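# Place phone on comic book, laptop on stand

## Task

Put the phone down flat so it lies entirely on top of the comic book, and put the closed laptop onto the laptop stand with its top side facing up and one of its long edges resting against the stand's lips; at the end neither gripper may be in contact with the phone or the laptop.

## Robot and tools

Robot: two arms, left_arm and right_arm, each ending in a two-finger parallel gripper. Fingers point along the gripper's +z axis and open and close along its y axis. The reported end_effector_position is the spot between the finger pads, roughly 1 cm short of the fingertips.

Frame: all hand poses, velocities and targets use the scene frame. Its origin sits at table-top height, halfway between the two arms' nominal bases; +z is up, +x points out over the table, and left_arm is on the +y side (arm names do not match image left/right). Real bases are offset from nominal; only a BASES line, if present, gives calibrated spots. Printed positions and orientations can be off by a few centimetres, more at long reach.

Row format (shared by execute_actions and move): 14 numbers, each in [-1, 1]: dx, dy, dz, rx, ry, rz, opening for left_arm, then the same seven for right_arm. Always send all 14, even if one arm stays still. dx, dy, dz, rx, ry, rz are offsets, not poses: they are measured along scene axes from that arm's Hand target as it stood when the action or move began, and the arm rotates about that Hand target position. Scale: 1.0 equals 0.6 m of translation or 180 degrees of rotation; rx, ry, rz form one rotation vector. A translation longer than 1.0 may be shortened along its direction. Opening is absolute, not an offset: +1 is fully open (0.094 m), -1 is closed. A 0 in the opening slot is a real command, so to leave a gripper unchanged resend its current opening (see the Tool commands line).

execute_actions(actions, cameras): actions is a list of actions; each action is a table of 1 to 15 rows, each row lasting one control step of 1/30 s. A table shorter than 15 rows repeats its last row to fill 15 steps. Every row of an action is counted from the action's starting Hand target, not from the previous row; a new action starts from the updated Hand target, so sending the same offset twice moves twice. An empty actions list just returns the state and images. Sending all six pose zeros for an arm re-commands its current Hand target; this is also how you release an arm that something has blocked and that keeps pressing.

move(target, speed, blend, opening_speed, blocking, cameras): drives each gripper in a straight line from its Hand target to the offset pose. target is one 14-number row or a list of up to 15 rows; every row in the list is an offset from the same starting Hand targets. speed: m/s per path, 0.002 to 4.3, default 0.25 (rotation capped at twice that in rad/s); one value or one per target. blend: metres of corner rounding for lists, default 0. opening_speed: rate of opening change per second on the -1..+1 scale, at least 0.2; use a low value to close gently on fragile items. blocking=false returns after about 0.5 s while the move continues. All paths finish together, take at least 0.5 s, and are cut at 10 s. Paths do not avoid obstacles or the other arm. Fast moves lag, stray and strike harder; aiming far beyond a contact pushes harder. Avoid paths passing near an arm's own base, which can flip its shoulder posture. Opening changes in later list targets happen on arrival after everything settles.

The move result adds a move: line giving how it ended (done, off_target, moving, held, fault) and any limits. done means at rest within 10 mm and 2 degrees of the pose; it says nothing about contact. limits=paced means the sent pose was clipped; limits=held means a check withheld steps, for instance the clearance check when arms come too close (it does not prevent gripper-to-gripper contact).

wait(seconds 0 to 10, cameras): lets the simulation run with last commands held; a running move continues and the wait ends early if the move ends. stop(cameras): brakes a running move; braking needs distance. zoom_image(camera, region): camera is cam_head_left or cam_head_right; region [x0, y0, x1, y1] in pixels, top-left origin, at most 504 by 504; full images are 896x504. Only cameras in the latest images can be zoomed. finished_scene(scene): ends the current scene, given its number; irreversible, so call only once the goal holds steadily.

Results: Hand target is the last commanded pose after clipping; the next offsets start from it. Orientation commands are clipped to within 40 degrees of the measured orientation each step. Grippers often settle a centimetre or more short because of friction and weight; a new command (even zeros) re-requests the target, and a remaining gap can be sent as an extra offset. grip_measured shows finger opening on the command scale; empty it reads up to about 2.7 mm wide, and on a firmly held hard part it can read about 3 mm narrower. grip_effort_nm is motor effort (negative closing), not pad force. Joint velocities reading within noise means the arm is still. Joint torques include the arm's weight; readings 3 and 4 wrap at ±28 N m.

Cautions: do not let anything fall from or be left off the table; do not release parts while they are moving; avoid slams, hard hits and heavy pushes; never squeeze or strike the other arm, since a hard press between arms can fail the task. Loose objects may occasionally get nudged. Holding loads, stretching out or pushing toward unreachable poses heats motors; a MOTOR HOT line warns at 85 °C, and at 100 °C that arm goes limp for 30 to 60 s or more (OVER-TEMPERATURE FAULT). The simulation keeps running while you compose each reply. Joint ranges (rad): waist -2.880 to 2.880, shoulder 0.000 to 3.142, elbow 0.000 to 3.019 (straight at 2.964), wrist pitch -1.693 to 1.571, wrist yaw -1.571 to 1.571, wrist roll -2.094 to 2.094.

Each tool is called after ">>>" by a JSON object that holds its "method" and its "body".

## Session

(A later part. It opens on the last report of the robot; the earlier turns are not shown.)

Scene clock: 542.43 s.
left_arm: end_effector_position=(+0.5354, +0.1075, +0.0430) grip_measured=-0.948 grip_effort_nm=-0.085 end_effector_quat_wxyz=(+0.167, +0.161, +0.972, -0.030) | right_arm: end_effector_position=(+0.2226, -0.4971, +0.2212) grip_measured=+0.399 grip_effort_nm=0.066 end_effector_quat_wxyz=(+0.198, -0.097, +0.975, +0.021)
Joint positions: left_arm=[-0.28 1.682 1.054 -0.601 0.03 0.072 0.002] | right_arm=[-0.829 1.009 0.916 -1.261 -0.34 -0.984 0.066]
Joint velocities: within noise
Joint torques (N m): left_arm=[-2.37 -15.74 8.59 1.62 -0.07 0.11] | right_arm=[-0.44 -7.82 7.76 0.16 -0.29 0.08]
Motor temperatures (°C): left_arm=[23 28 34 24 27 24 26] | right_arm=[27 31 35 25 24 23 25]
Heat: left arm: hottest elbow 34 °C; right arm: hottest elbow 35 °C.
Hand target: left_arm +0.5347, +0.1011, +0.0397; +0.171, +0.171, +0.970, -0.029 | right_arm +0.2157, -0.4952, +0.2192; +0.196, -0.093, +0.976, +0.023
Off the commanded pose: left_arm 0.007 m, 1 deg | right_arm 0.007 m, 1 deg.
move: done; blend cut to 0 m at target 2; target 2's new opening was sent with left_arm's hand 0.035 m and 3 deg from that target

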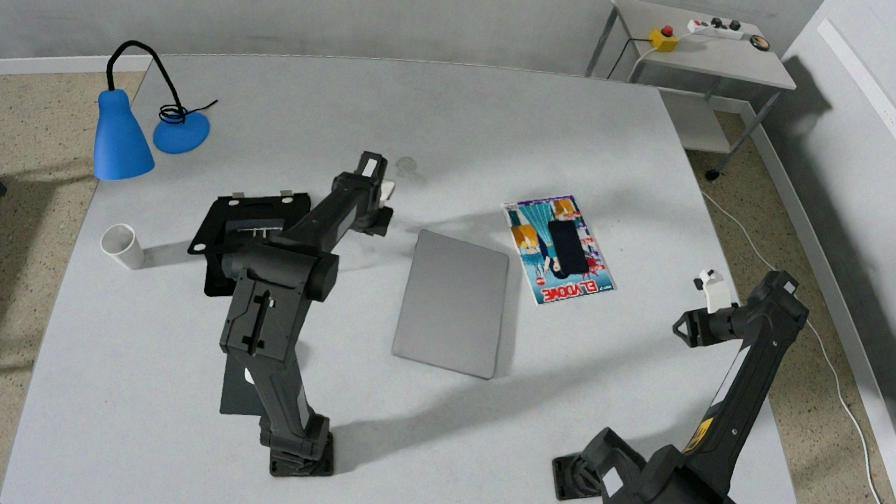

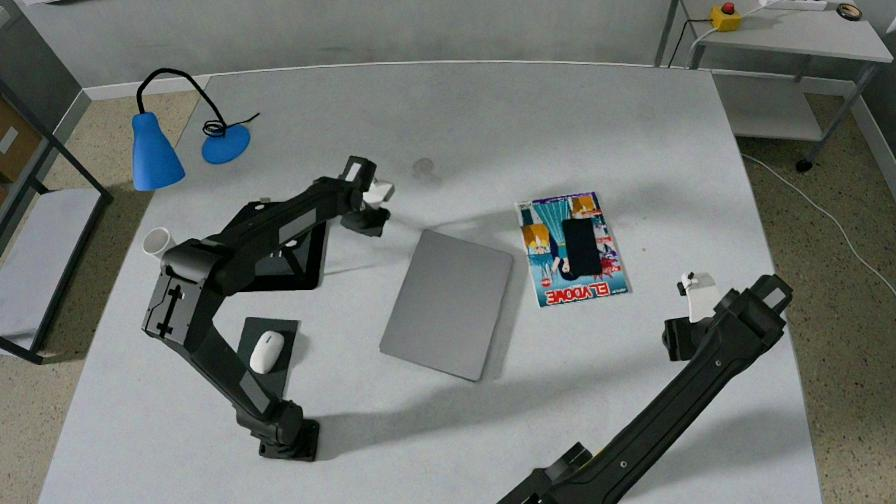

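>>> {"method": "move", "body": {"target": [[0.0,-0.2,0.0,0,0,0,-0.95,0,0,0,0,0,0,0.4],[-0.08,-0.33,0.0,0,0,0,-0.95,0,0,0,0,0,0,0.4]], "speed": 0.1, "blend": [0.03,0], "cameras": ["cam_head_left","cam_head_right"]}}

Scene clock: 547.90 s.
left_arm: end_effector_position=(+0.4835, -0.0698, +0.0327) grip_measured=-0.948 grip_effort_nm=-0.056 end_effector_quat_wxyz=(+0.167, +0.161, +0.973, -0.019) | right_arm: end_effector_position=(+0.2226, -0.4971, +0.2212) grip_measured=+0.399 grip_effort_nm=0.066 end_effector_quat_wxyz=(+0.198, -0.097, +0.975, +0.021)
Joint positions: left_arm=[-0.669 1.77 1.146 -0.629 -0.118 -0.293 0.002] | right_arm=[-0.829 1.009 0.916 -1.261 -0.34 -0.984 0.066]
Joint velocities: within noise
Joint torques (N m): left_arm=[-4.31 -16.09 14.04 0.35 0.16 -0.17] | right_arm=[-0.44 -7.88 7.79 0.16 -0.29 0.08]
Motor temperatures (°C): left_arm=[23 28 34 24 27 24 26] | right_arm=[27 31 35 25 24 23 25]
Heat: left arm: hottest elbow 34 °C; right arm: hottest elbow 35 °C.
Hand target: left_arm +0.4867, -0.0967, +0.0396; +0.171, +0.171, +0.970, -0.029 | right_arm +0.2157, -0.4952, +0.2192; +0.196, -0.093, +0.976, +0.023
Off the commanded pose: left_arm 0.028 m, 2 deg | right_arm 0.007 m, 1 deg.
move: off_target (left_arm)

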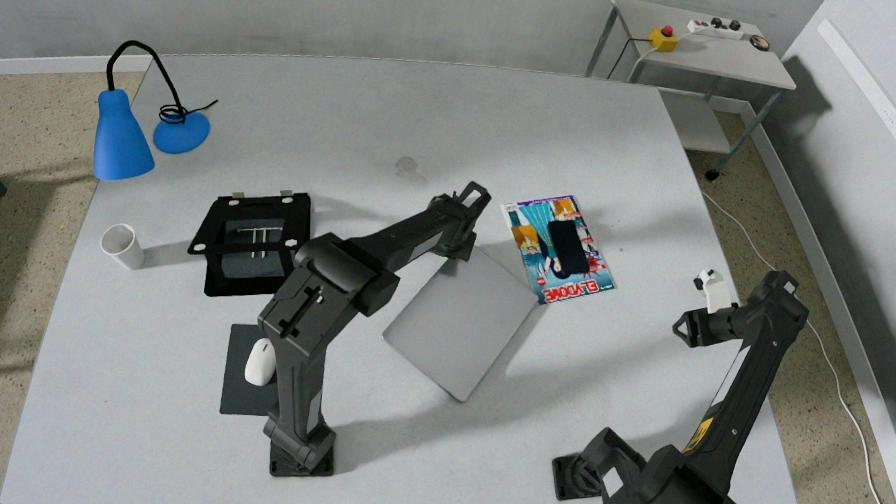

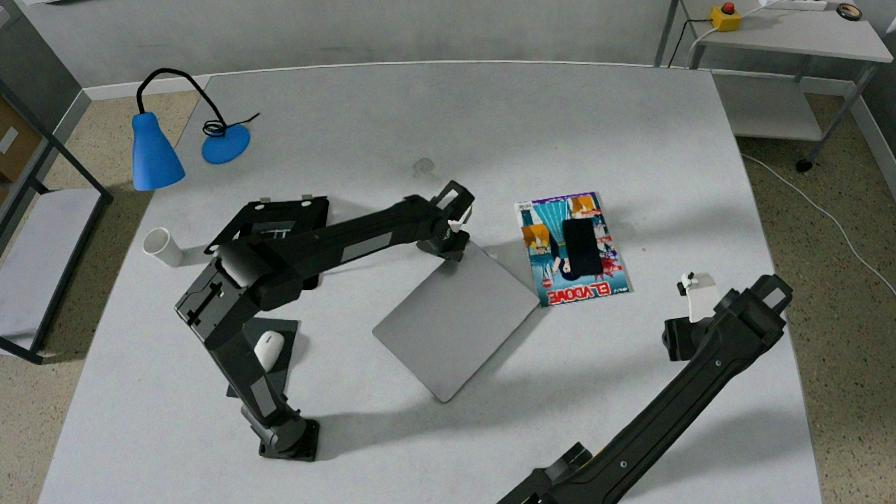

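>>> {"method": "move", "body": {"target": [[0,0,0.0,0,0,0,-0.95,-0.11,0.458,-0.02,0,0,0.2,-0.95],[0,0,0,0,0,0,-0.95,-0.11,0.458,-0.28,0,0,0.2,-0.95]], "speed": [0.25,0.12], "cameras": ["cam_head_left","cam_head_right"]}}

Scene clock: 559.33 s.
left_arm: end_effector_position=(+0.4835, -0.0698, +0.0327) grip_measured=-0.948 grip_effort_nm=-0.051 end_effector_quat_wxyz=(+0.167, +0.160, +0.973, -0.019) | right_arm: end_effector_position=(+0.1525, -0.2220, +0.0583) grip_measured=-0.949 grip_effort_nm=-0.081 end_effector_quat_wxyz=(+0.186, -0.388, +0.899, +0.081)
Joint positions: left_arm=[-0.669 1.77 1.146 -0.629 -0.118 -0.294 0.002] | right_arm=[0.27 0.612 0.297 -0.901 -0.206 -0.502 0.002]
Joint velocities: within noise
Joint torques (N m): left_arm=[-4.42 -16.15 13.86 0.23 0.24 -0.15] | right_arm=[1.44 0.09 7.58 1.03 -0.04 0.2]
Motor temperatures (°C): left_arm=[23 29 35 24 27 24 26] | right_arm=[27 31 35 25 24 23 25]
Heat: left arm: hottest elbow 35 °C; right arm: hottest elbow 35 °C.
Hand target: left_arm +0.4867, -0.0967, +0.0396; +0.171, +0.171, +0.970, -0.029 | right_arm +0.1497, -0.2204, +0.0513; +0.180, -0.390, +0.899, +0.082
Off the commanded pose: left_arm 0.028 m, 2 deg | right_arm 0.008 m, 1 deg.
move: off_target (left_arm)

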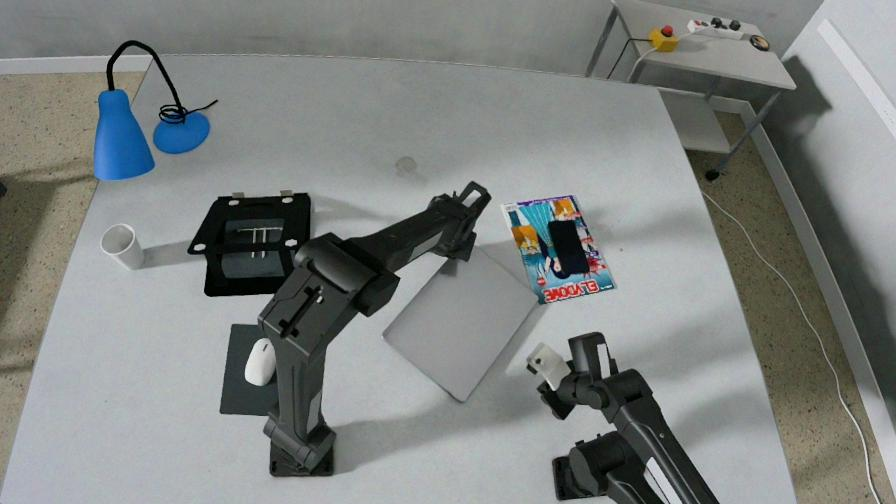

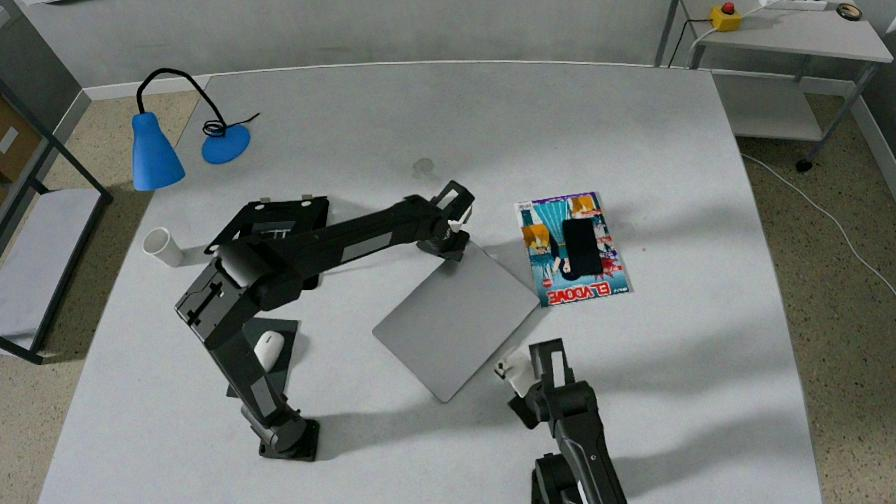

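>>> {"method": "move", "body": {"target": [[0,0,0.0,0,0,0,-0.95,0.017,0.08,-0.03,0,0,0,-0.95],[0,0,0,0,0,0,-0.95,0.04,0.28,-0.03,0,0,0,-0.95],[0,0,0,0,0,0,-0.95,0.1,0.42,-0.03,0,0,0,-0.95]], "speed": [0.1,0.1,0.1], "blend": [0.02,0.05,0], "cameras": ["cam_head_left","cam_head_right"]}}

Scene clock: 568.00 s.
left_arm: end_effector_position=(+0.4841, -0.0745, +0.0353) grip_measured=-0.948 grip_effort_nm=-0.056 end_effector_quat_wxyz=(+0.170, +0.162, +0.972, -0.021) | right_arm: end_effector_position=(+0.1789, -0.0066, +0.0140) grip_measured=-0.949 grip_effort_nm=-0.051 end_effector_quat_wxyz=(+0.136, -0.401, +0.904, +0.065)
Joint positions: left_arm=[-0.675 1.77 1.153 -0.63 -0.118 -0.297 0.002] | right_arm=[0.983 1.39 0.618 -0.498 0.037 0.147 0.002]
Joint velocities: within noise
Joint torques (N m): left_arm=[-3.6 -15.85 13.48 0.55 0.16 -0.11] | right_arm=[0.15 -8.64 11.86 2.07 0.72 0.27]
Motor temperatures (°C): left_arm=[23 29 36 24 27 24 26] | right_arm=[27 31 36 25 24 23 25]
Heat: left arm: hottest elbow 36 °C; right arm: hottest elbow 36 °C.
Hand target: left_arm +0.4867, -0.0967, +0.0396; +0.171, +0.171, +0.970, -0.029 | right_arm +0.2097, +0.0315, +0.0331; +0.180, -0.390, +0.899, +0.082
Off the commanded pose: left_arm 0.023 m, 1 deg | right_arm 0.053 m, 6 deg.
move: off_target (left_arm, right_arm); blend cut to 0.0457 m at target 2

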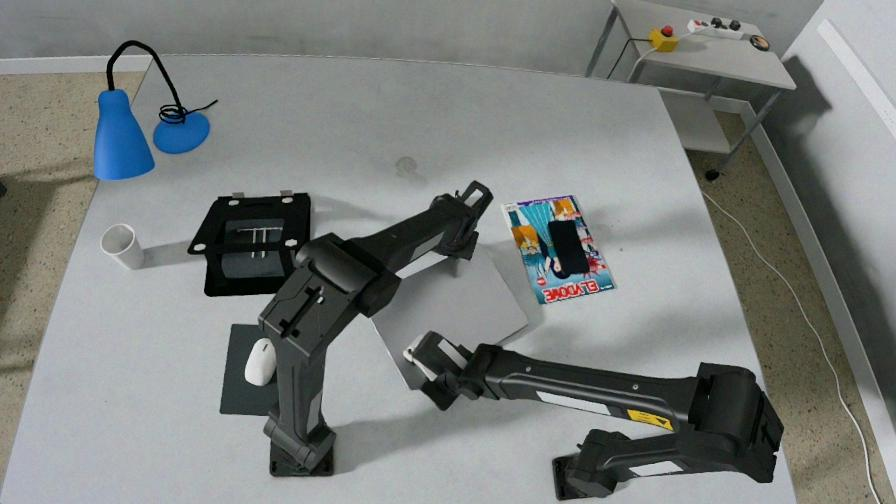

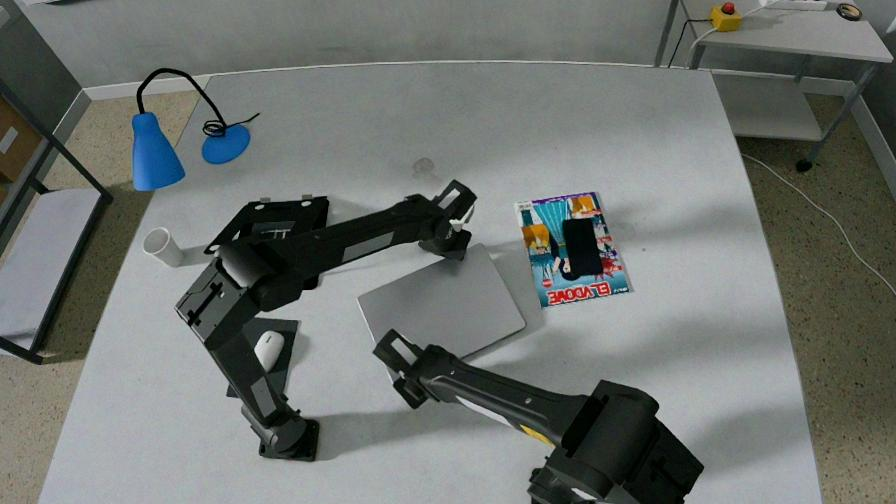

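>>> {"method": "move", "body": {"target": [0,0,0.0,0,0,0,-0.95,0.1,0.0,0.03,0,0,0,-0.95], "speed": 0.1, "cameras": ["cam_head_left","cam_head_right"]}}

Scene clock: 571.90 s.
left_arm: end_effector_position=(+0.4904, -0.0792, +0.0422) grip_measured=-0.948 grip_effort_nm=-0.056 end_effector_quat_wxyz=(+0.178, +0.161, +0.971, -0.025) | right_arm: end_effector_position=(+0.2243, +0.0091, +0.0281) grip_measured=-0.950 grip_effort_nm=-0.032 end_effector_quat_wxyz=(+0.138, -0.410, +0.898, +0.077)
Joint positions: left_arm=[-0.675 1.77 1.171 -0.63 -0.118 -0.297 0.002] | right_arm=[0.889 1.45 0.726 -0.529 -0.014 0.041 0.002]
Joint velocities: within noise
Joint torques (N m): left_arm=[-3.49 -15.91 11.99 0.36 0.19 -0.11] | right_arm=[-2.37 -10.34 12.85 1.14 0.76 0.09]
Motor temperatures (°C): left_arm=[23 29 36 24 27 24 26] | right_arm=[27 31 36 25 24 23 25]
Heat: left arm: hottest elbow 36 °C; right arm: hottest elbow 36 °C.
Hand target: left_arm +0.4867, -0.0967, +0.0396; +0.171, +0.171, +0.970, -0.029 | right_arm +0.2698, +0.0316, +0.0512; +0.180, -0.390, +0.899, +0.082
Off the commanded pose: left_arm 0.018 m, 1 deg | right_arm 0.056 m, 5 deg.
move: off_target (left_arm, right_arm)

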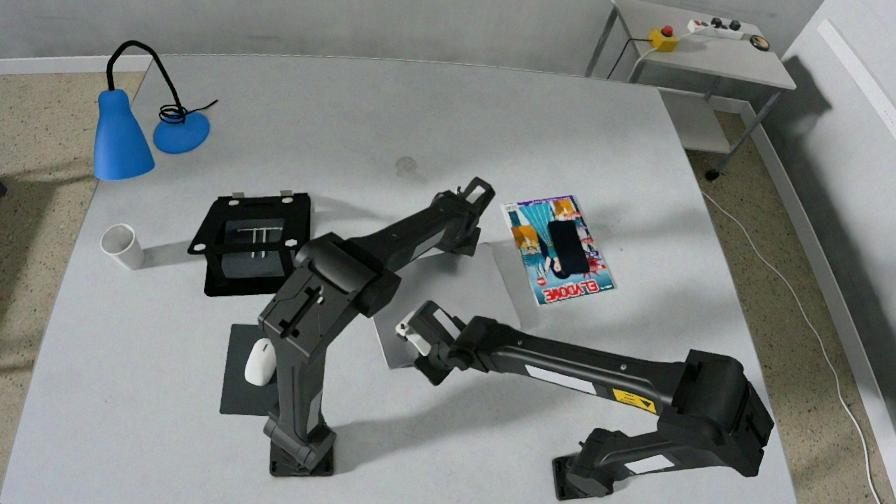

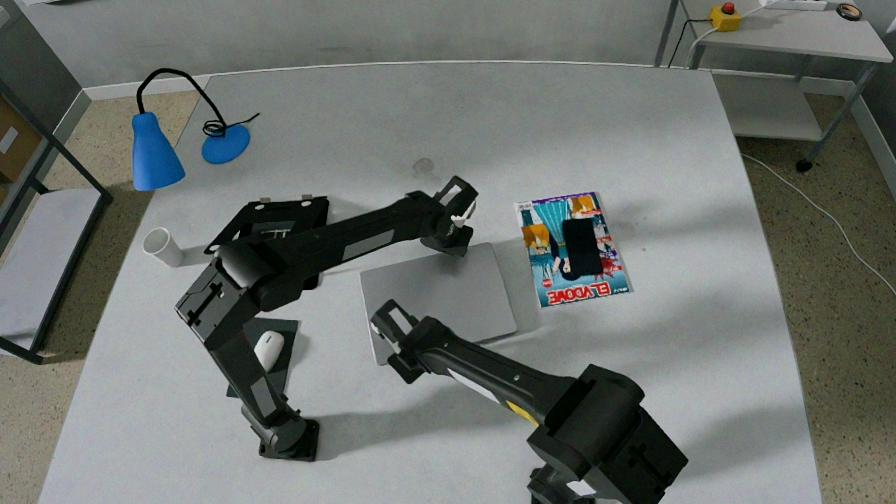

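>>> {"method": "move", "body": {"target": [-0.1,0.0,0.0,0,0,0,-0.95,0,0,0,0,0,0,-0.95], "speed": 0.08, "cameras": ["cam_head_left","cam_head_right"]}}

Scene clock: 576.67 s.
left_arm: end_effector_position=(+0.4437, -0.0994, +0.0532) grip_measured=-0.948 grip_effort_nm=-0.056 end_effector_quat_wxyz=(+0.191, +0.165, +0.967, -0.035) | right_arm: end_effector_position=(+0.2517, +0.0151, +0.0410) grip_measured=-0.950 grip_effort_nm=-0.032 end_effector_quat_wxyz=(+0.162, -0.392, +0.902, +0.075)
Joint positions: left_arm=[-0.765 1.691 1.086 -0.602 -0.143 -0.372 0.002] | right_arm=[0.856 1.461 0.771 -0.522 0.006 0.04 0.002]
Joint velocities: within noise
Joint torques (N m): left_arm=[-2.49 -15.97 6.94 0.51 0.15 -0.04] | right_arm=[0.09 -11.05 10.3 1.14 0.04 0.1]
Motor temperatures (°C): left_arm=[23 30 36 24 27 24 26] | right_arm=[27 31 38 25 24 23 25]
Heat: left arm: hottest elbow 36 °C; right arm: hottest elbow 38 °C.
Hand target: left_arm +0.4266, -0.0968, +0.0395; +0.171, +0.171, +0.970, -0.029 | right_arm +0.2697, +0.0315, +0.0511; +0.180, -0.390, +0.899, +0.082
Off the commanded pose: left_arm 0.022 m, 2 deg | right_arm 0.027 m, 2 deg.
move: off_target (left_arm, right_arm)

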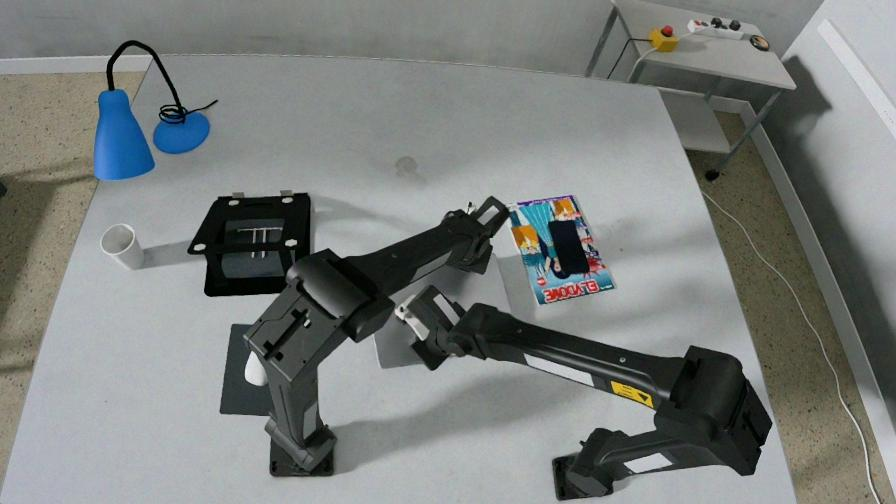

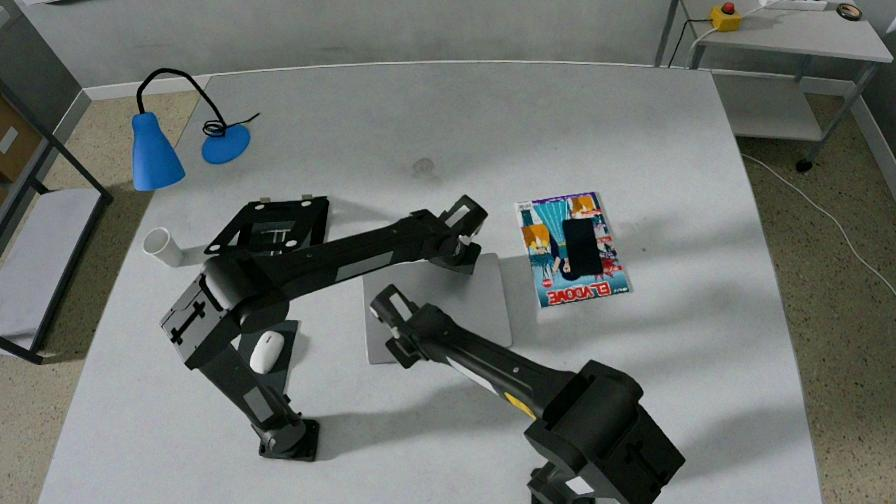

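>>> {"method": "move", "body": {"target": [[0.0,0.05,0.25,0,0,0,-0.95,-0.1,-0.03,0.0,0,0,0,-0.95],[-0.25,0.35,0.35,0,0,0,0.3,-0.12,-0.35,0.15,0,0,-0.2,-0.95],[-0.25,0.35,0.35,0,0,0,0.3,-0.12,-0.55,0.25,0,0,-0.3,-0.95]], "speed": [0.12,0.3,0.3], "blend": [0.03,0.05,0], "cameras": ["cam_head_left","cam_head_right"]}}

>>> {"method": "zoom_image", "body": {"camera": "cam_head_left", "region": [350, 230, 530, 390]}}

>>> {"method": "zoom_image", "body": {"camera": "cam_head_right", "region": [350, 230, 530, 390]}}

Scene clock: 587.50 s.
left_arm: end_effector_position=(+0.2789, +0.1075, +0.2552) grip_measured=+0.298 grip_effort_nm=0.129 end_effector_quat_wxyz=(+0.179, +0.173, +0.968, -0.033) | right_arm: end_effector_position=(+0.1850, -0.2974, +0.1695) grip_measured=-0.950 grip_effort_nm=-0.027 end_effector_quat_wxyz=(+0.168, +0.058, +0.984, -0.013)
Joint positions: left_arm=[-0.564 0.825 0.904 -1.287 -0.062 -0.17 0.061] | right_arm=[0.123 0.618 0.608 -1.233 0.088 0.231 0.002]
Joint velocities: within noise
Joint torques (N m): left_arm=[-0.21 -5.07 10.1 0.55 0.04 0.07] | right_arm=[-0.32 -1.9 13.61 0.35 0.04 0.11]
Motor temperatures (°C): left_arm=[23 29 36 24 27 24 26] | right_arm=[27 31 39 25 24 23 25]
Heat: left arm: hottest elbow 36 °C; right arm: hottest elbow 39 °C.
Hand target: left_arm +0.2767, +0.1132, +0.2497; +0.171, +0.171, +0.970, -0.029 | right_arm +0.1976, -0.2984, +0.2011; +0.197, +0.061, +0.978, -0.008
Off the commanded pose: left_arm 0.008 m, 1 deg | right_arm 0.034 m, 3 deg.
move: off_target (right_arm); blend cut to 0 m at target 2

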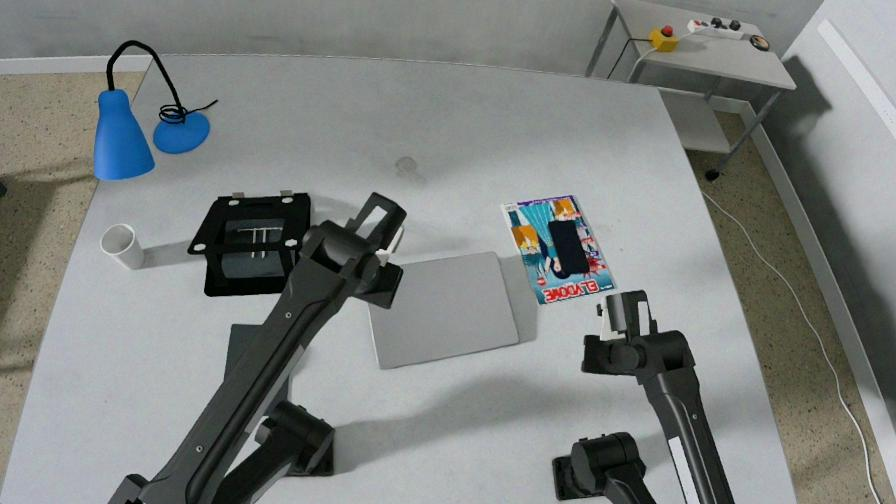

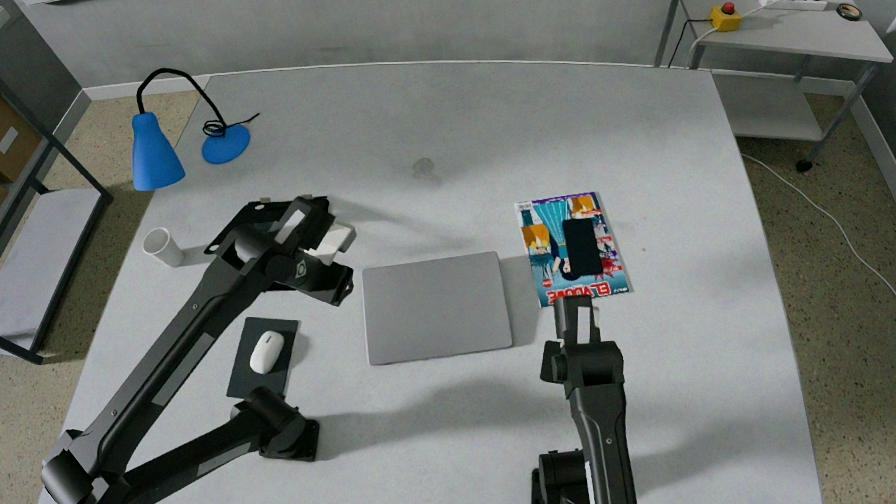

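Scaled by 2.800.

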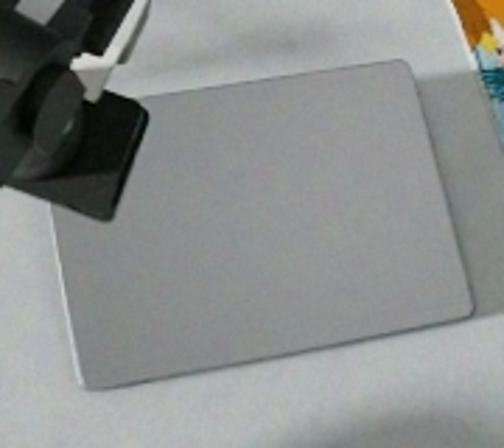

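Scaled by 2.800.

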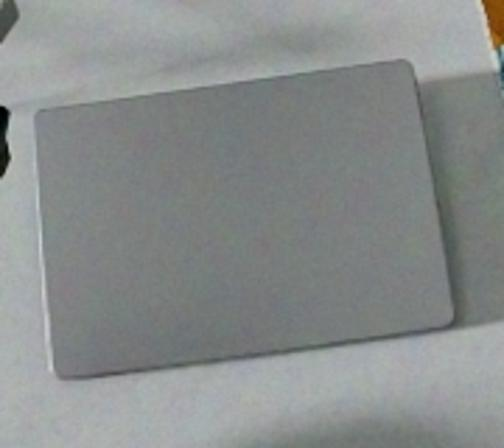

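>>> {"method": "move", "body": {"target": [[-0.05,0.4,0.0,0,0,0,0.3,-0.05,0.1,0.0,0,0,0.2,-0.95],[-0.05,0.4,0.0,0,0,0,0.3,-0.08,0.4,0.0,0,0,0.25,-0.95],[-0.05,0.4,0.0,0,0,0,0.3,-0.08,0.4,-0.25,0,0,0.25,-0.95]], "speed": [0.25,0.25,0.12], "blend": [0.03,0.02,0], "cameras": ["cam_head_left","cam_head_right"]}}

Scene clock: 613.83 s.
left_arm: end_effector_position=(+0.2405, +0.3444, +0.2308) grip_measured=+0.298 grip_effort_nm=0.129 end_effector_quat_wxyz=(+0.159, +0.172, +0.971, -0.041) | right_arm: end_effector_position=(+0.1533, -0.0582, +0.0591) grip_measured=-0.950 grip_effort_nm=-0.027 end_effector_quat_wxyz=(+0.190, -0.316, +0.927, +0.071)
Joint positions: left_arm=[0.639 0.807 0.848 -1.455 0.293 0.995 0.061] | right_arm=[1.011 1.063 0.484 -0.602 0.13 0.334 0.002]
Joint velocities: within noise
Joint torques (N m): left_arm=[-0.26 -2.49 15.35 0.28 0.34 0.05] | right_arm=[1.26 -5.01 6.75 1.14 0.2 0.22]
Motor temperatures (°C): left_arm=[23 28 37 24 27 23 26] | right_arm=[26 31 44 25 24 23 25]
Heat: left arm: hottest elbow 37 °C; right arm: hottest elbow 44 °C.
Hand target: left_arm +0.2466, +0.3532, +0.2496; +0.171, +0.171, +0.970, -0.029 | right_arm +0.1497, -0.0585, +0.0511; +0.185, -0.318, +0.927, +0.068
Off the commanded pose: left_arm 0.022 m, 2 deg | right_arm 0.009 m, 1 deg.
move: off_target (left_arm)

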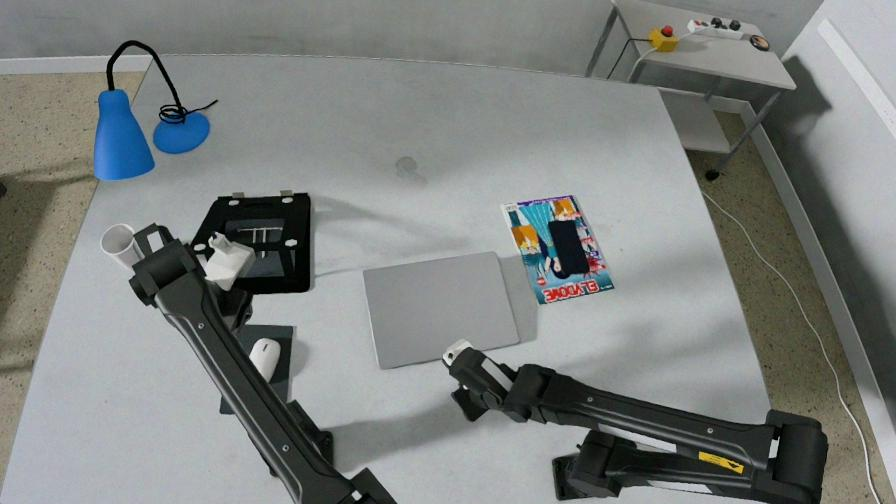

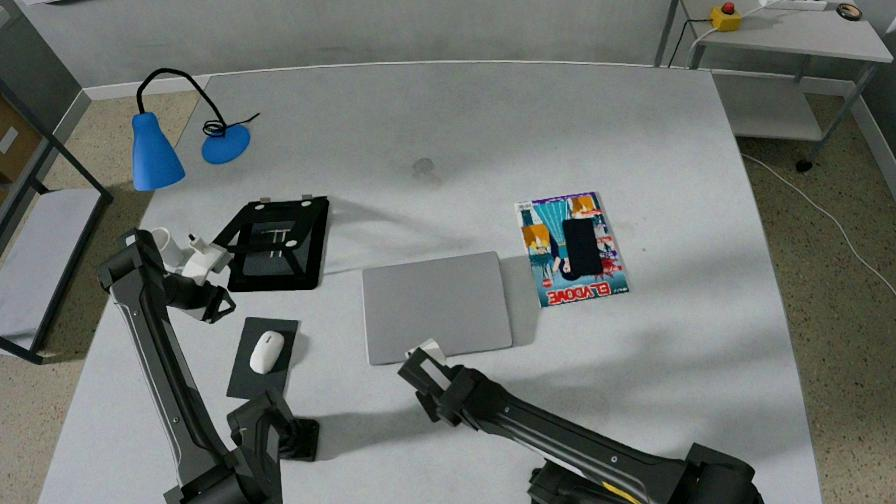

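>>> {"method": "move", "body": {"target": [[0,0,0.0,0,0,0,0.3,0.03,0.02,-0.02,0,0,0,-0.95],[0,0,0.0,0,0,0,0.3,0.28,0.04,-0.02,0,0,0,-0.95]], "speed": 0.1, "blend": [0.01,0], "cameras": ["cam_head_left","cam_head_right"]}}

Scene clock: 618.87 s.
left_arm: end_effector_position=(+0.2405, +0.3444, +0.2308) grip_measured=+0.298 grip_effort_nm=0.129 end_effector_quat_wxyz=(+0.159, +0.172, +0.971, -0.041) | right_arm: end_effector_position=(+0.2948, -0.0443, +0.0364) grip_measured=-0.950 grip_effort_nm=-0.032 end_effector_quat_wxyz=(+0.174, -0.322, +0.928, +0.066)
Joint positions: left_arm=[0.639 0.807 0.848 -1.455 0.293 0.995 0.061] | right_arm=[0.68 1.439 0.727 -0.485 -0.004 0.018 0.002]
Joint velocities: within noise
Joint torques (N m): left_arm=[-0.67 -3.55 15.17 0.18 0.35 0.11] | right_arm=[-0.73 -8.94 10.3 1.26 0.05 0.11]
Motor temperatures (°C): left_arm=[23 28 38 24 27 23 26] | right_arm=[26 31 43 25 24 23 25]
Heat: left arm: hottest elbow 38 °C; right arm: hottest elbow 43 °C.
Hand target: left_arm +0.2466, +0.3532, +0.2496; +0.171, +0.171, +0.970, -0.029 | right_arm +0.3178, -0.0344, +0.0393; +0.186, -0.318, +0.927, +0.068
Off the commanded pose: left_arm 0.022 m, 2 deg | right_arm 0.025 m, 1 deg.
move: off_target (left_arm, right_arm)

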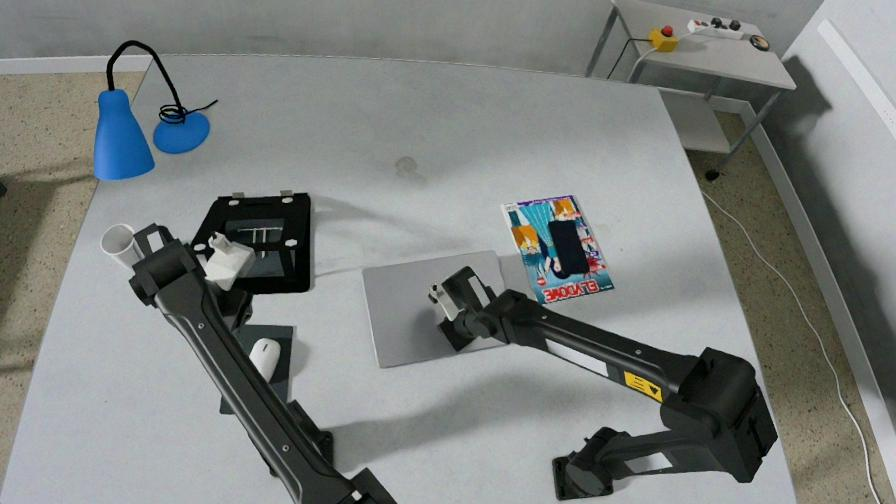

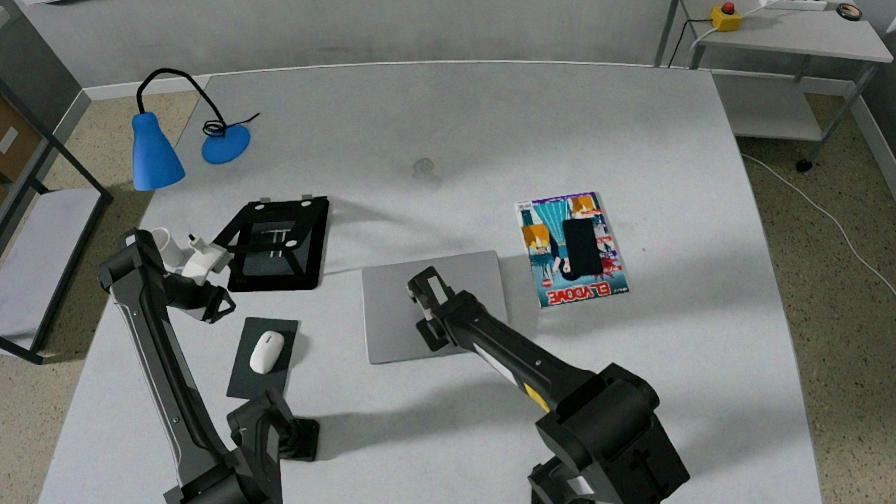

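>>> {"method": "zoom_image", "body": {"camera": "cam_head_left", "region": [350, 230, 530, 390]}}

>>> {"method": "zoom_image", "body": {"camera": "cam_head_right", "region": [350, 230, 530, 390]}}

Scaled by 2.800.

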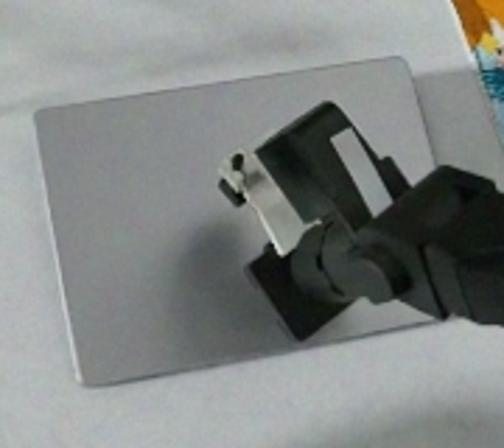

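Scaled by 2.800.

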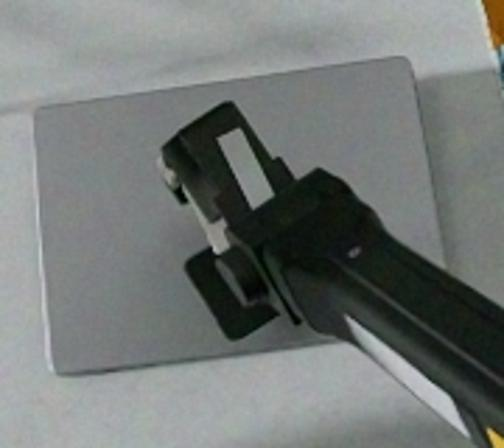

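>>> {"method": "move", "body": {"target": [0,0,0.0,0,0,0,0.3,-0.02,-0.01,-0.035,0,0,0,-0.95], "speed": 0.04, "cameras": []}}

>>> {"method": "move", "body": {"target": [[0,0,0.0,0,0,0,0.3,0,0,0.1,0,0,0,-0.95],[0,0,0.0,0,0,0,0.3,-0.2,-0.01,0.1,0,0,0,-0.95],[0,0,0.0,0,0,0,0.3,-0.2,-0.01,0.0,0,0,0,-0.95]], "speed": [0.1,0.15,0.04], "cameras": ["cam_head_left","cam_head_right"]}}

Scene clock: 630.60 s.
left_arm: end_effector_position=(+0.2405, +0.3444, +0.2308) grip_measured=+0.298 grip_effort_nm=0.129 end_effector_quat_wxyz=(+0.159, +0.172, +0.971, -0.041) | right_arm: end_effector_position=(+0.3053, -0.0357, +0.0384) grip_measured=-0.950 grip_effort_nm=-0.032 end_effector_quat_wxyz=(+0.199, -0.321, +0.923, +0.075)
Joint positions: left_arm=[0.639 0.807 0.848 -1.455 0.293 0.995 0.061] | right_arm=[0.68 1.449 0.727 -0.42 -0.004 0.017 0.002]
Joint velocities: within noise
Joint torques (N m): left_arm=[-0.32 -3.31 15.21 0.2 0.33 0.08] | right_arm=[-0.03 -8.7 6.2 1.47 0.14 0.14]
Motor temperatures (°C): left_arm=[23 28 40 24 27 23 26] | right_arm=[26 31 43 25 24 23 25]
Heat: left arm: hottest elbow 40 °C; right arm: hottest elbow 43 °C.
Hand target: left_arm +0.2466, +0.3532, +0.2496; +0.171, +0.171, +0.970, -0.029 | right_arm +0.3058, -0.0404, +0.0183; +0.186, -0.318, +0.927, +0.068
Off the commanded pose: left_arm 0.022 m, 2 deg | right_arm 0.021 m, 2 deg.
move: off_target (left_arm, right_arm)
No camera images: "cameras" was empty.

Scene clock: 634.20 s.
left_arm: end_effector_position=(+0.2405, +0.3444, +0.2308) grip_measured=+0.298 grip_effort_nm=0.129 end_effector_quat_wxyz=(+0.159, +0.172, +0.971, -0.041) | right_arm: end_effector_position=(+0.1911, -0.0455, +0.0272) grip_measured=-0.950 grip_effort_nm=-0.032 end_effector_quat_wxyz=(+0.192, -0.316, +0.927, +0.071)
Joint positions: left_arm=[0.639 0.807 0.848 -1.455 0.293 0.995 0.061] | right_arm=[0.92 1.248 0.505 -0.427 0.096 0.249 0.002]
Joint velocities: within noise
Joint torques (N m): left_arm=[0.26 -3.37 15.27 0.09 0.32 0.08] | right_arm=[1.32 -6.95 5.83 1.26 0.17 0.22]
Motor temperatures (°C): left_arm=[23 28 40 24 27 23 26] | right_arm=[26 31 43 25 24 23 25]
Heat: left arm: hottest elbow 40 °C; right arm: hottest elbow 43 °C.
Hand target: left_arm +0.2466, +0.3532, +0.2496; +0.171, +0.171, +0.970, -0.029 | right_arm +0.1857, -0.0464, +0.0182; +0.186, -0.318, +0.927, +0.068
Off the commanded pose: left_arm 0.022 m, 2 deg | right_arm 0.010 m, 1 deg.
move: off_target (left_arm)

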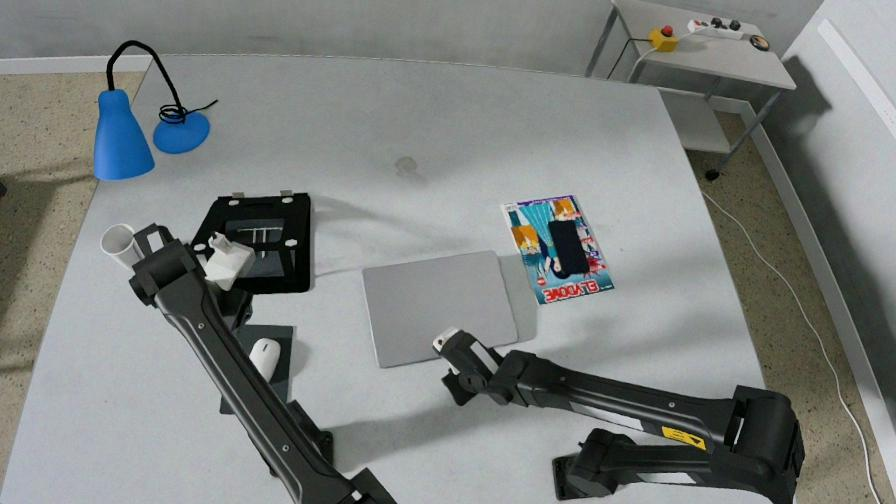

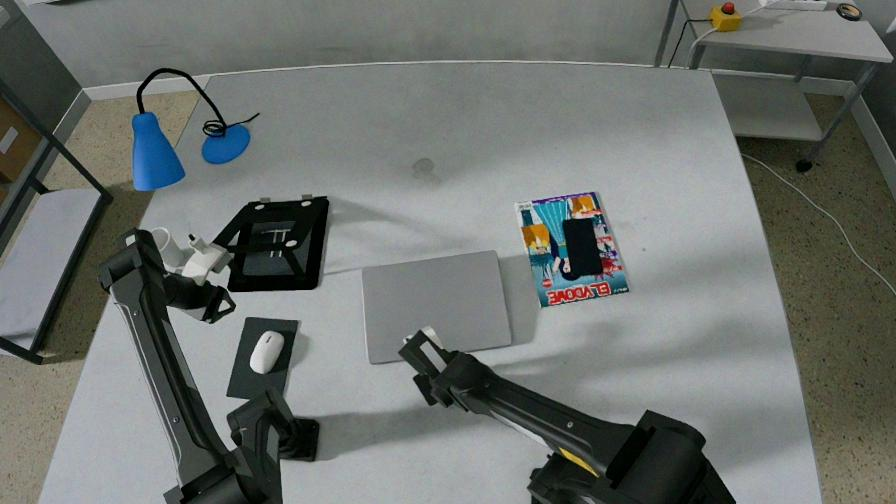

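>>> {"method": "move", "body": {"target": [0,0,0.0,0,0,0,0.3,0,0,-0.03,0,0,0,-0.95], "speed": 0.04, "cameras": []}}

Scene clock: 636.63 s.
left_arm: end_effector_position=(+0.2405, +0.3444, +0.2308) grip_measured=+0.298 grip_effort_nm=0.125 end_effector_quat_wxyz=(+0.159, +0.172, +0.971, -0.041) | right_arm: end_effector_position=(+0.1929, -0.0431, +0.0135) grip_measured=-0.950 grip_effort_nm=-0.027 end_effector_quat_wxyz=(+0.197, -0.315, +0.926, +0.074)
Joint positions: left_arm=[0.639 0.807 0.848 -1.455 0.293 0.995 0.061] | right_arm=[0.921 1.292 0.487 -0.353 0.097 0.25 0.002]
Joint velocities: within noise
Joint torques (N m): left_arm=[-0.09 -2.49 15.24 0.05 0.32 0.09] | right_arm=[1.26 -6.59 5.23 1.31 0.15 0.22]
Motor temperatures (°C): left_arm=[23 28 40 24 27 23 26] | right_arm=[26 31 42 25 24 23 25]
Heat: left arm: hottest elbow 40 °C; right arm: hottest elbow 42 °C.
Hand target: left_arm +0.2466, +0.3532, +0.2496; +0.171, +0.171, +0.970, -0.029 | right_arm +0.1856, -0.0464, +0.0002; +0.186, -0.318, +0.927, +0.068
Off the commanded pose: left_arm 0.022 m, 2 deg | right_arm 0.016 m, 2 deg.
move: off_target (left_arm, right_arm)
No camera images: "cameras" was empty.

>>> {"method": "move", "body": {"target": [0,0,0.0,0,0,0,0.3,0.01,0,-0.05,0,0,0,-0.95], "speed": 0.04, "cameras": ["cam_head_left","cam_head_right"]}}

>>> {"method": "zoom_image", "body": {"camera": "cam_head_right", "region": [350, 290, 500, 430]}}

>>> {"method": "zoom_image", "body": {"camera": "cam_head_left", "region": [370, 290, 520, 430]}}

Scene clock: 647.17 s.
left_arm: end_effector_position=(+0.2405, +0.3444, +0.2308) grip_measured=+0.298 grip_effort_nm=0.134 end_effector_quat_wxyz=(+0.159, +0.172, +0.971, -0.041) | right_arm: end_effector_position=(+0.2061, -0.0255, +0.0119) grip_measured=-0.950 grip_effort_nm=-0.032 end_effector_quat_wxyz=(+0.229, -0.311, +0.918, +0.096)
Joint positions: left_arm=[0.639 0.807 0.848 -1.455 0.293 0.995 0.061] | right_arm=[0.921 1.336 0.487 -0.23 0.097 0.249 0.002]
Joint velocities: within noise
Joint torques (N m): left_arm=[-0.5 -2.26 15.2 0.16 0.29 0.11] | right_arm=[0.15 -3.25 3.41 0.99 -0.09 0.09]
Motor temperatures (°C): left_arm=[23 28 41 24 27 23 26] | right_arm=[26 31 40 25 24 23 25]
Heat: left arm: hottest elbow 41 °C; right arm: hottest elbow 40 °C.
Hand target: left_arm +0.2466, +0.3532, +0.2496; +0.171, +0.171, +0.970, -0.029 | right_arm +0.1917, -0.0464, -0.0298; +0.186, -0.318, +0.927, +0.068
Off the commanded pose: left_arm 0.022 m, 2 deg | right_arm 0.049 m, 6 deg.
move: off_target (left_arm, right_arm)

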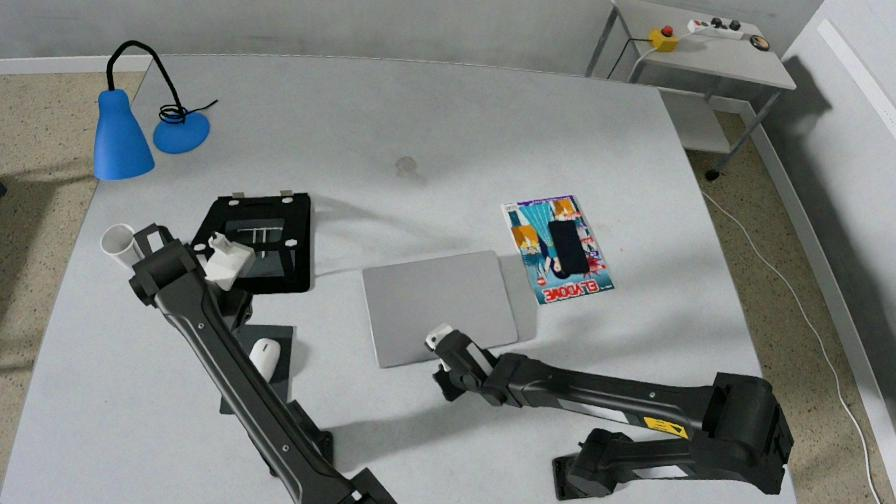

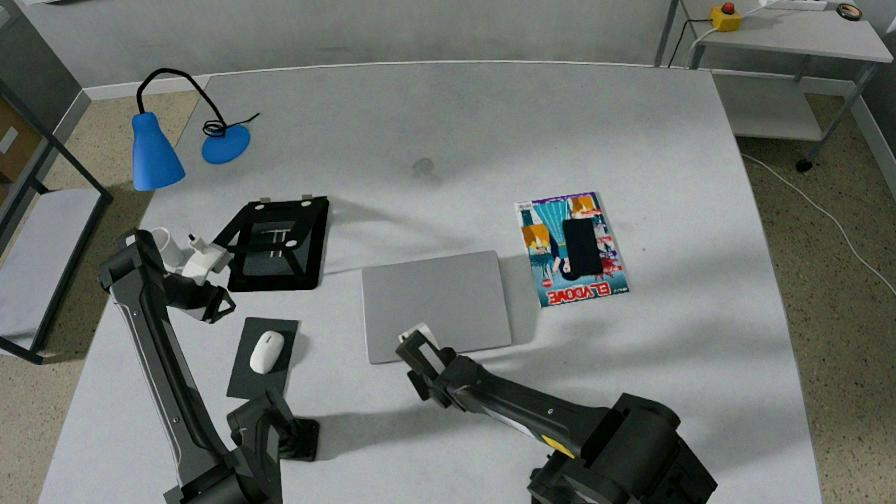

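Scaled by 3.360.

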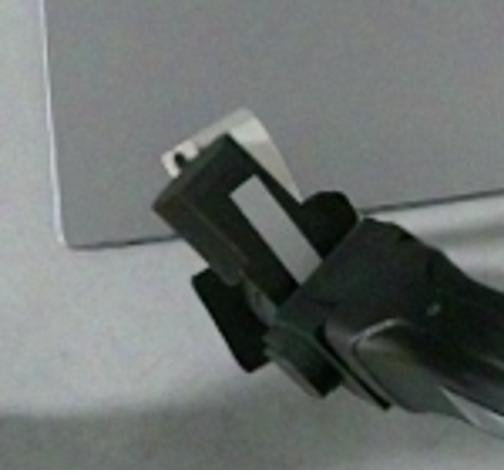

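Scaled by 3.360.

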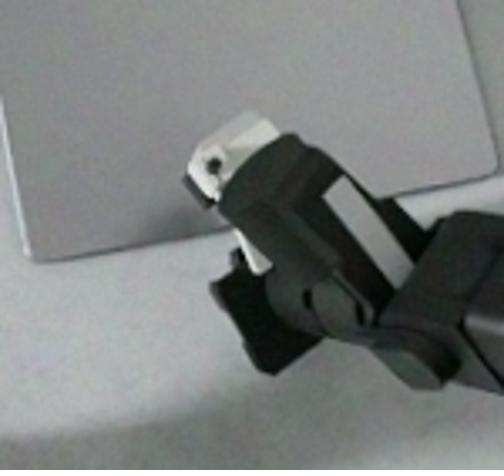

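>>> {"method": "zoom_image", "body": {"camera": "cam_head_right", "region": [150, 220, 270, 340]}}

>>> {"method": "zoom_image", "body": {"camera": "cam_head_left", "region": [180, 220, 300, 340]}}

Scaled by 4.200.

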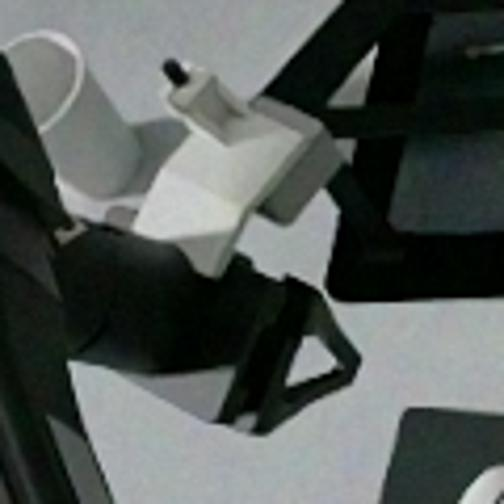

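Scaled by 4.200.

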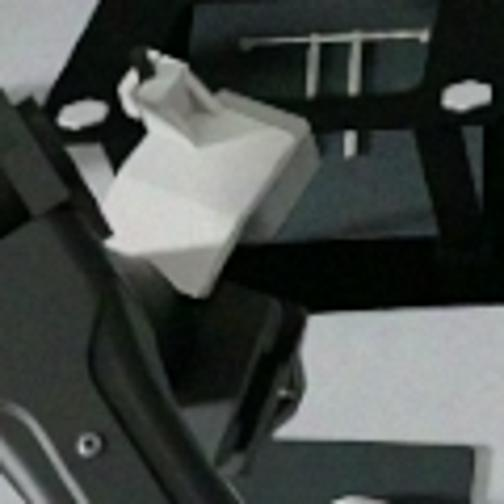

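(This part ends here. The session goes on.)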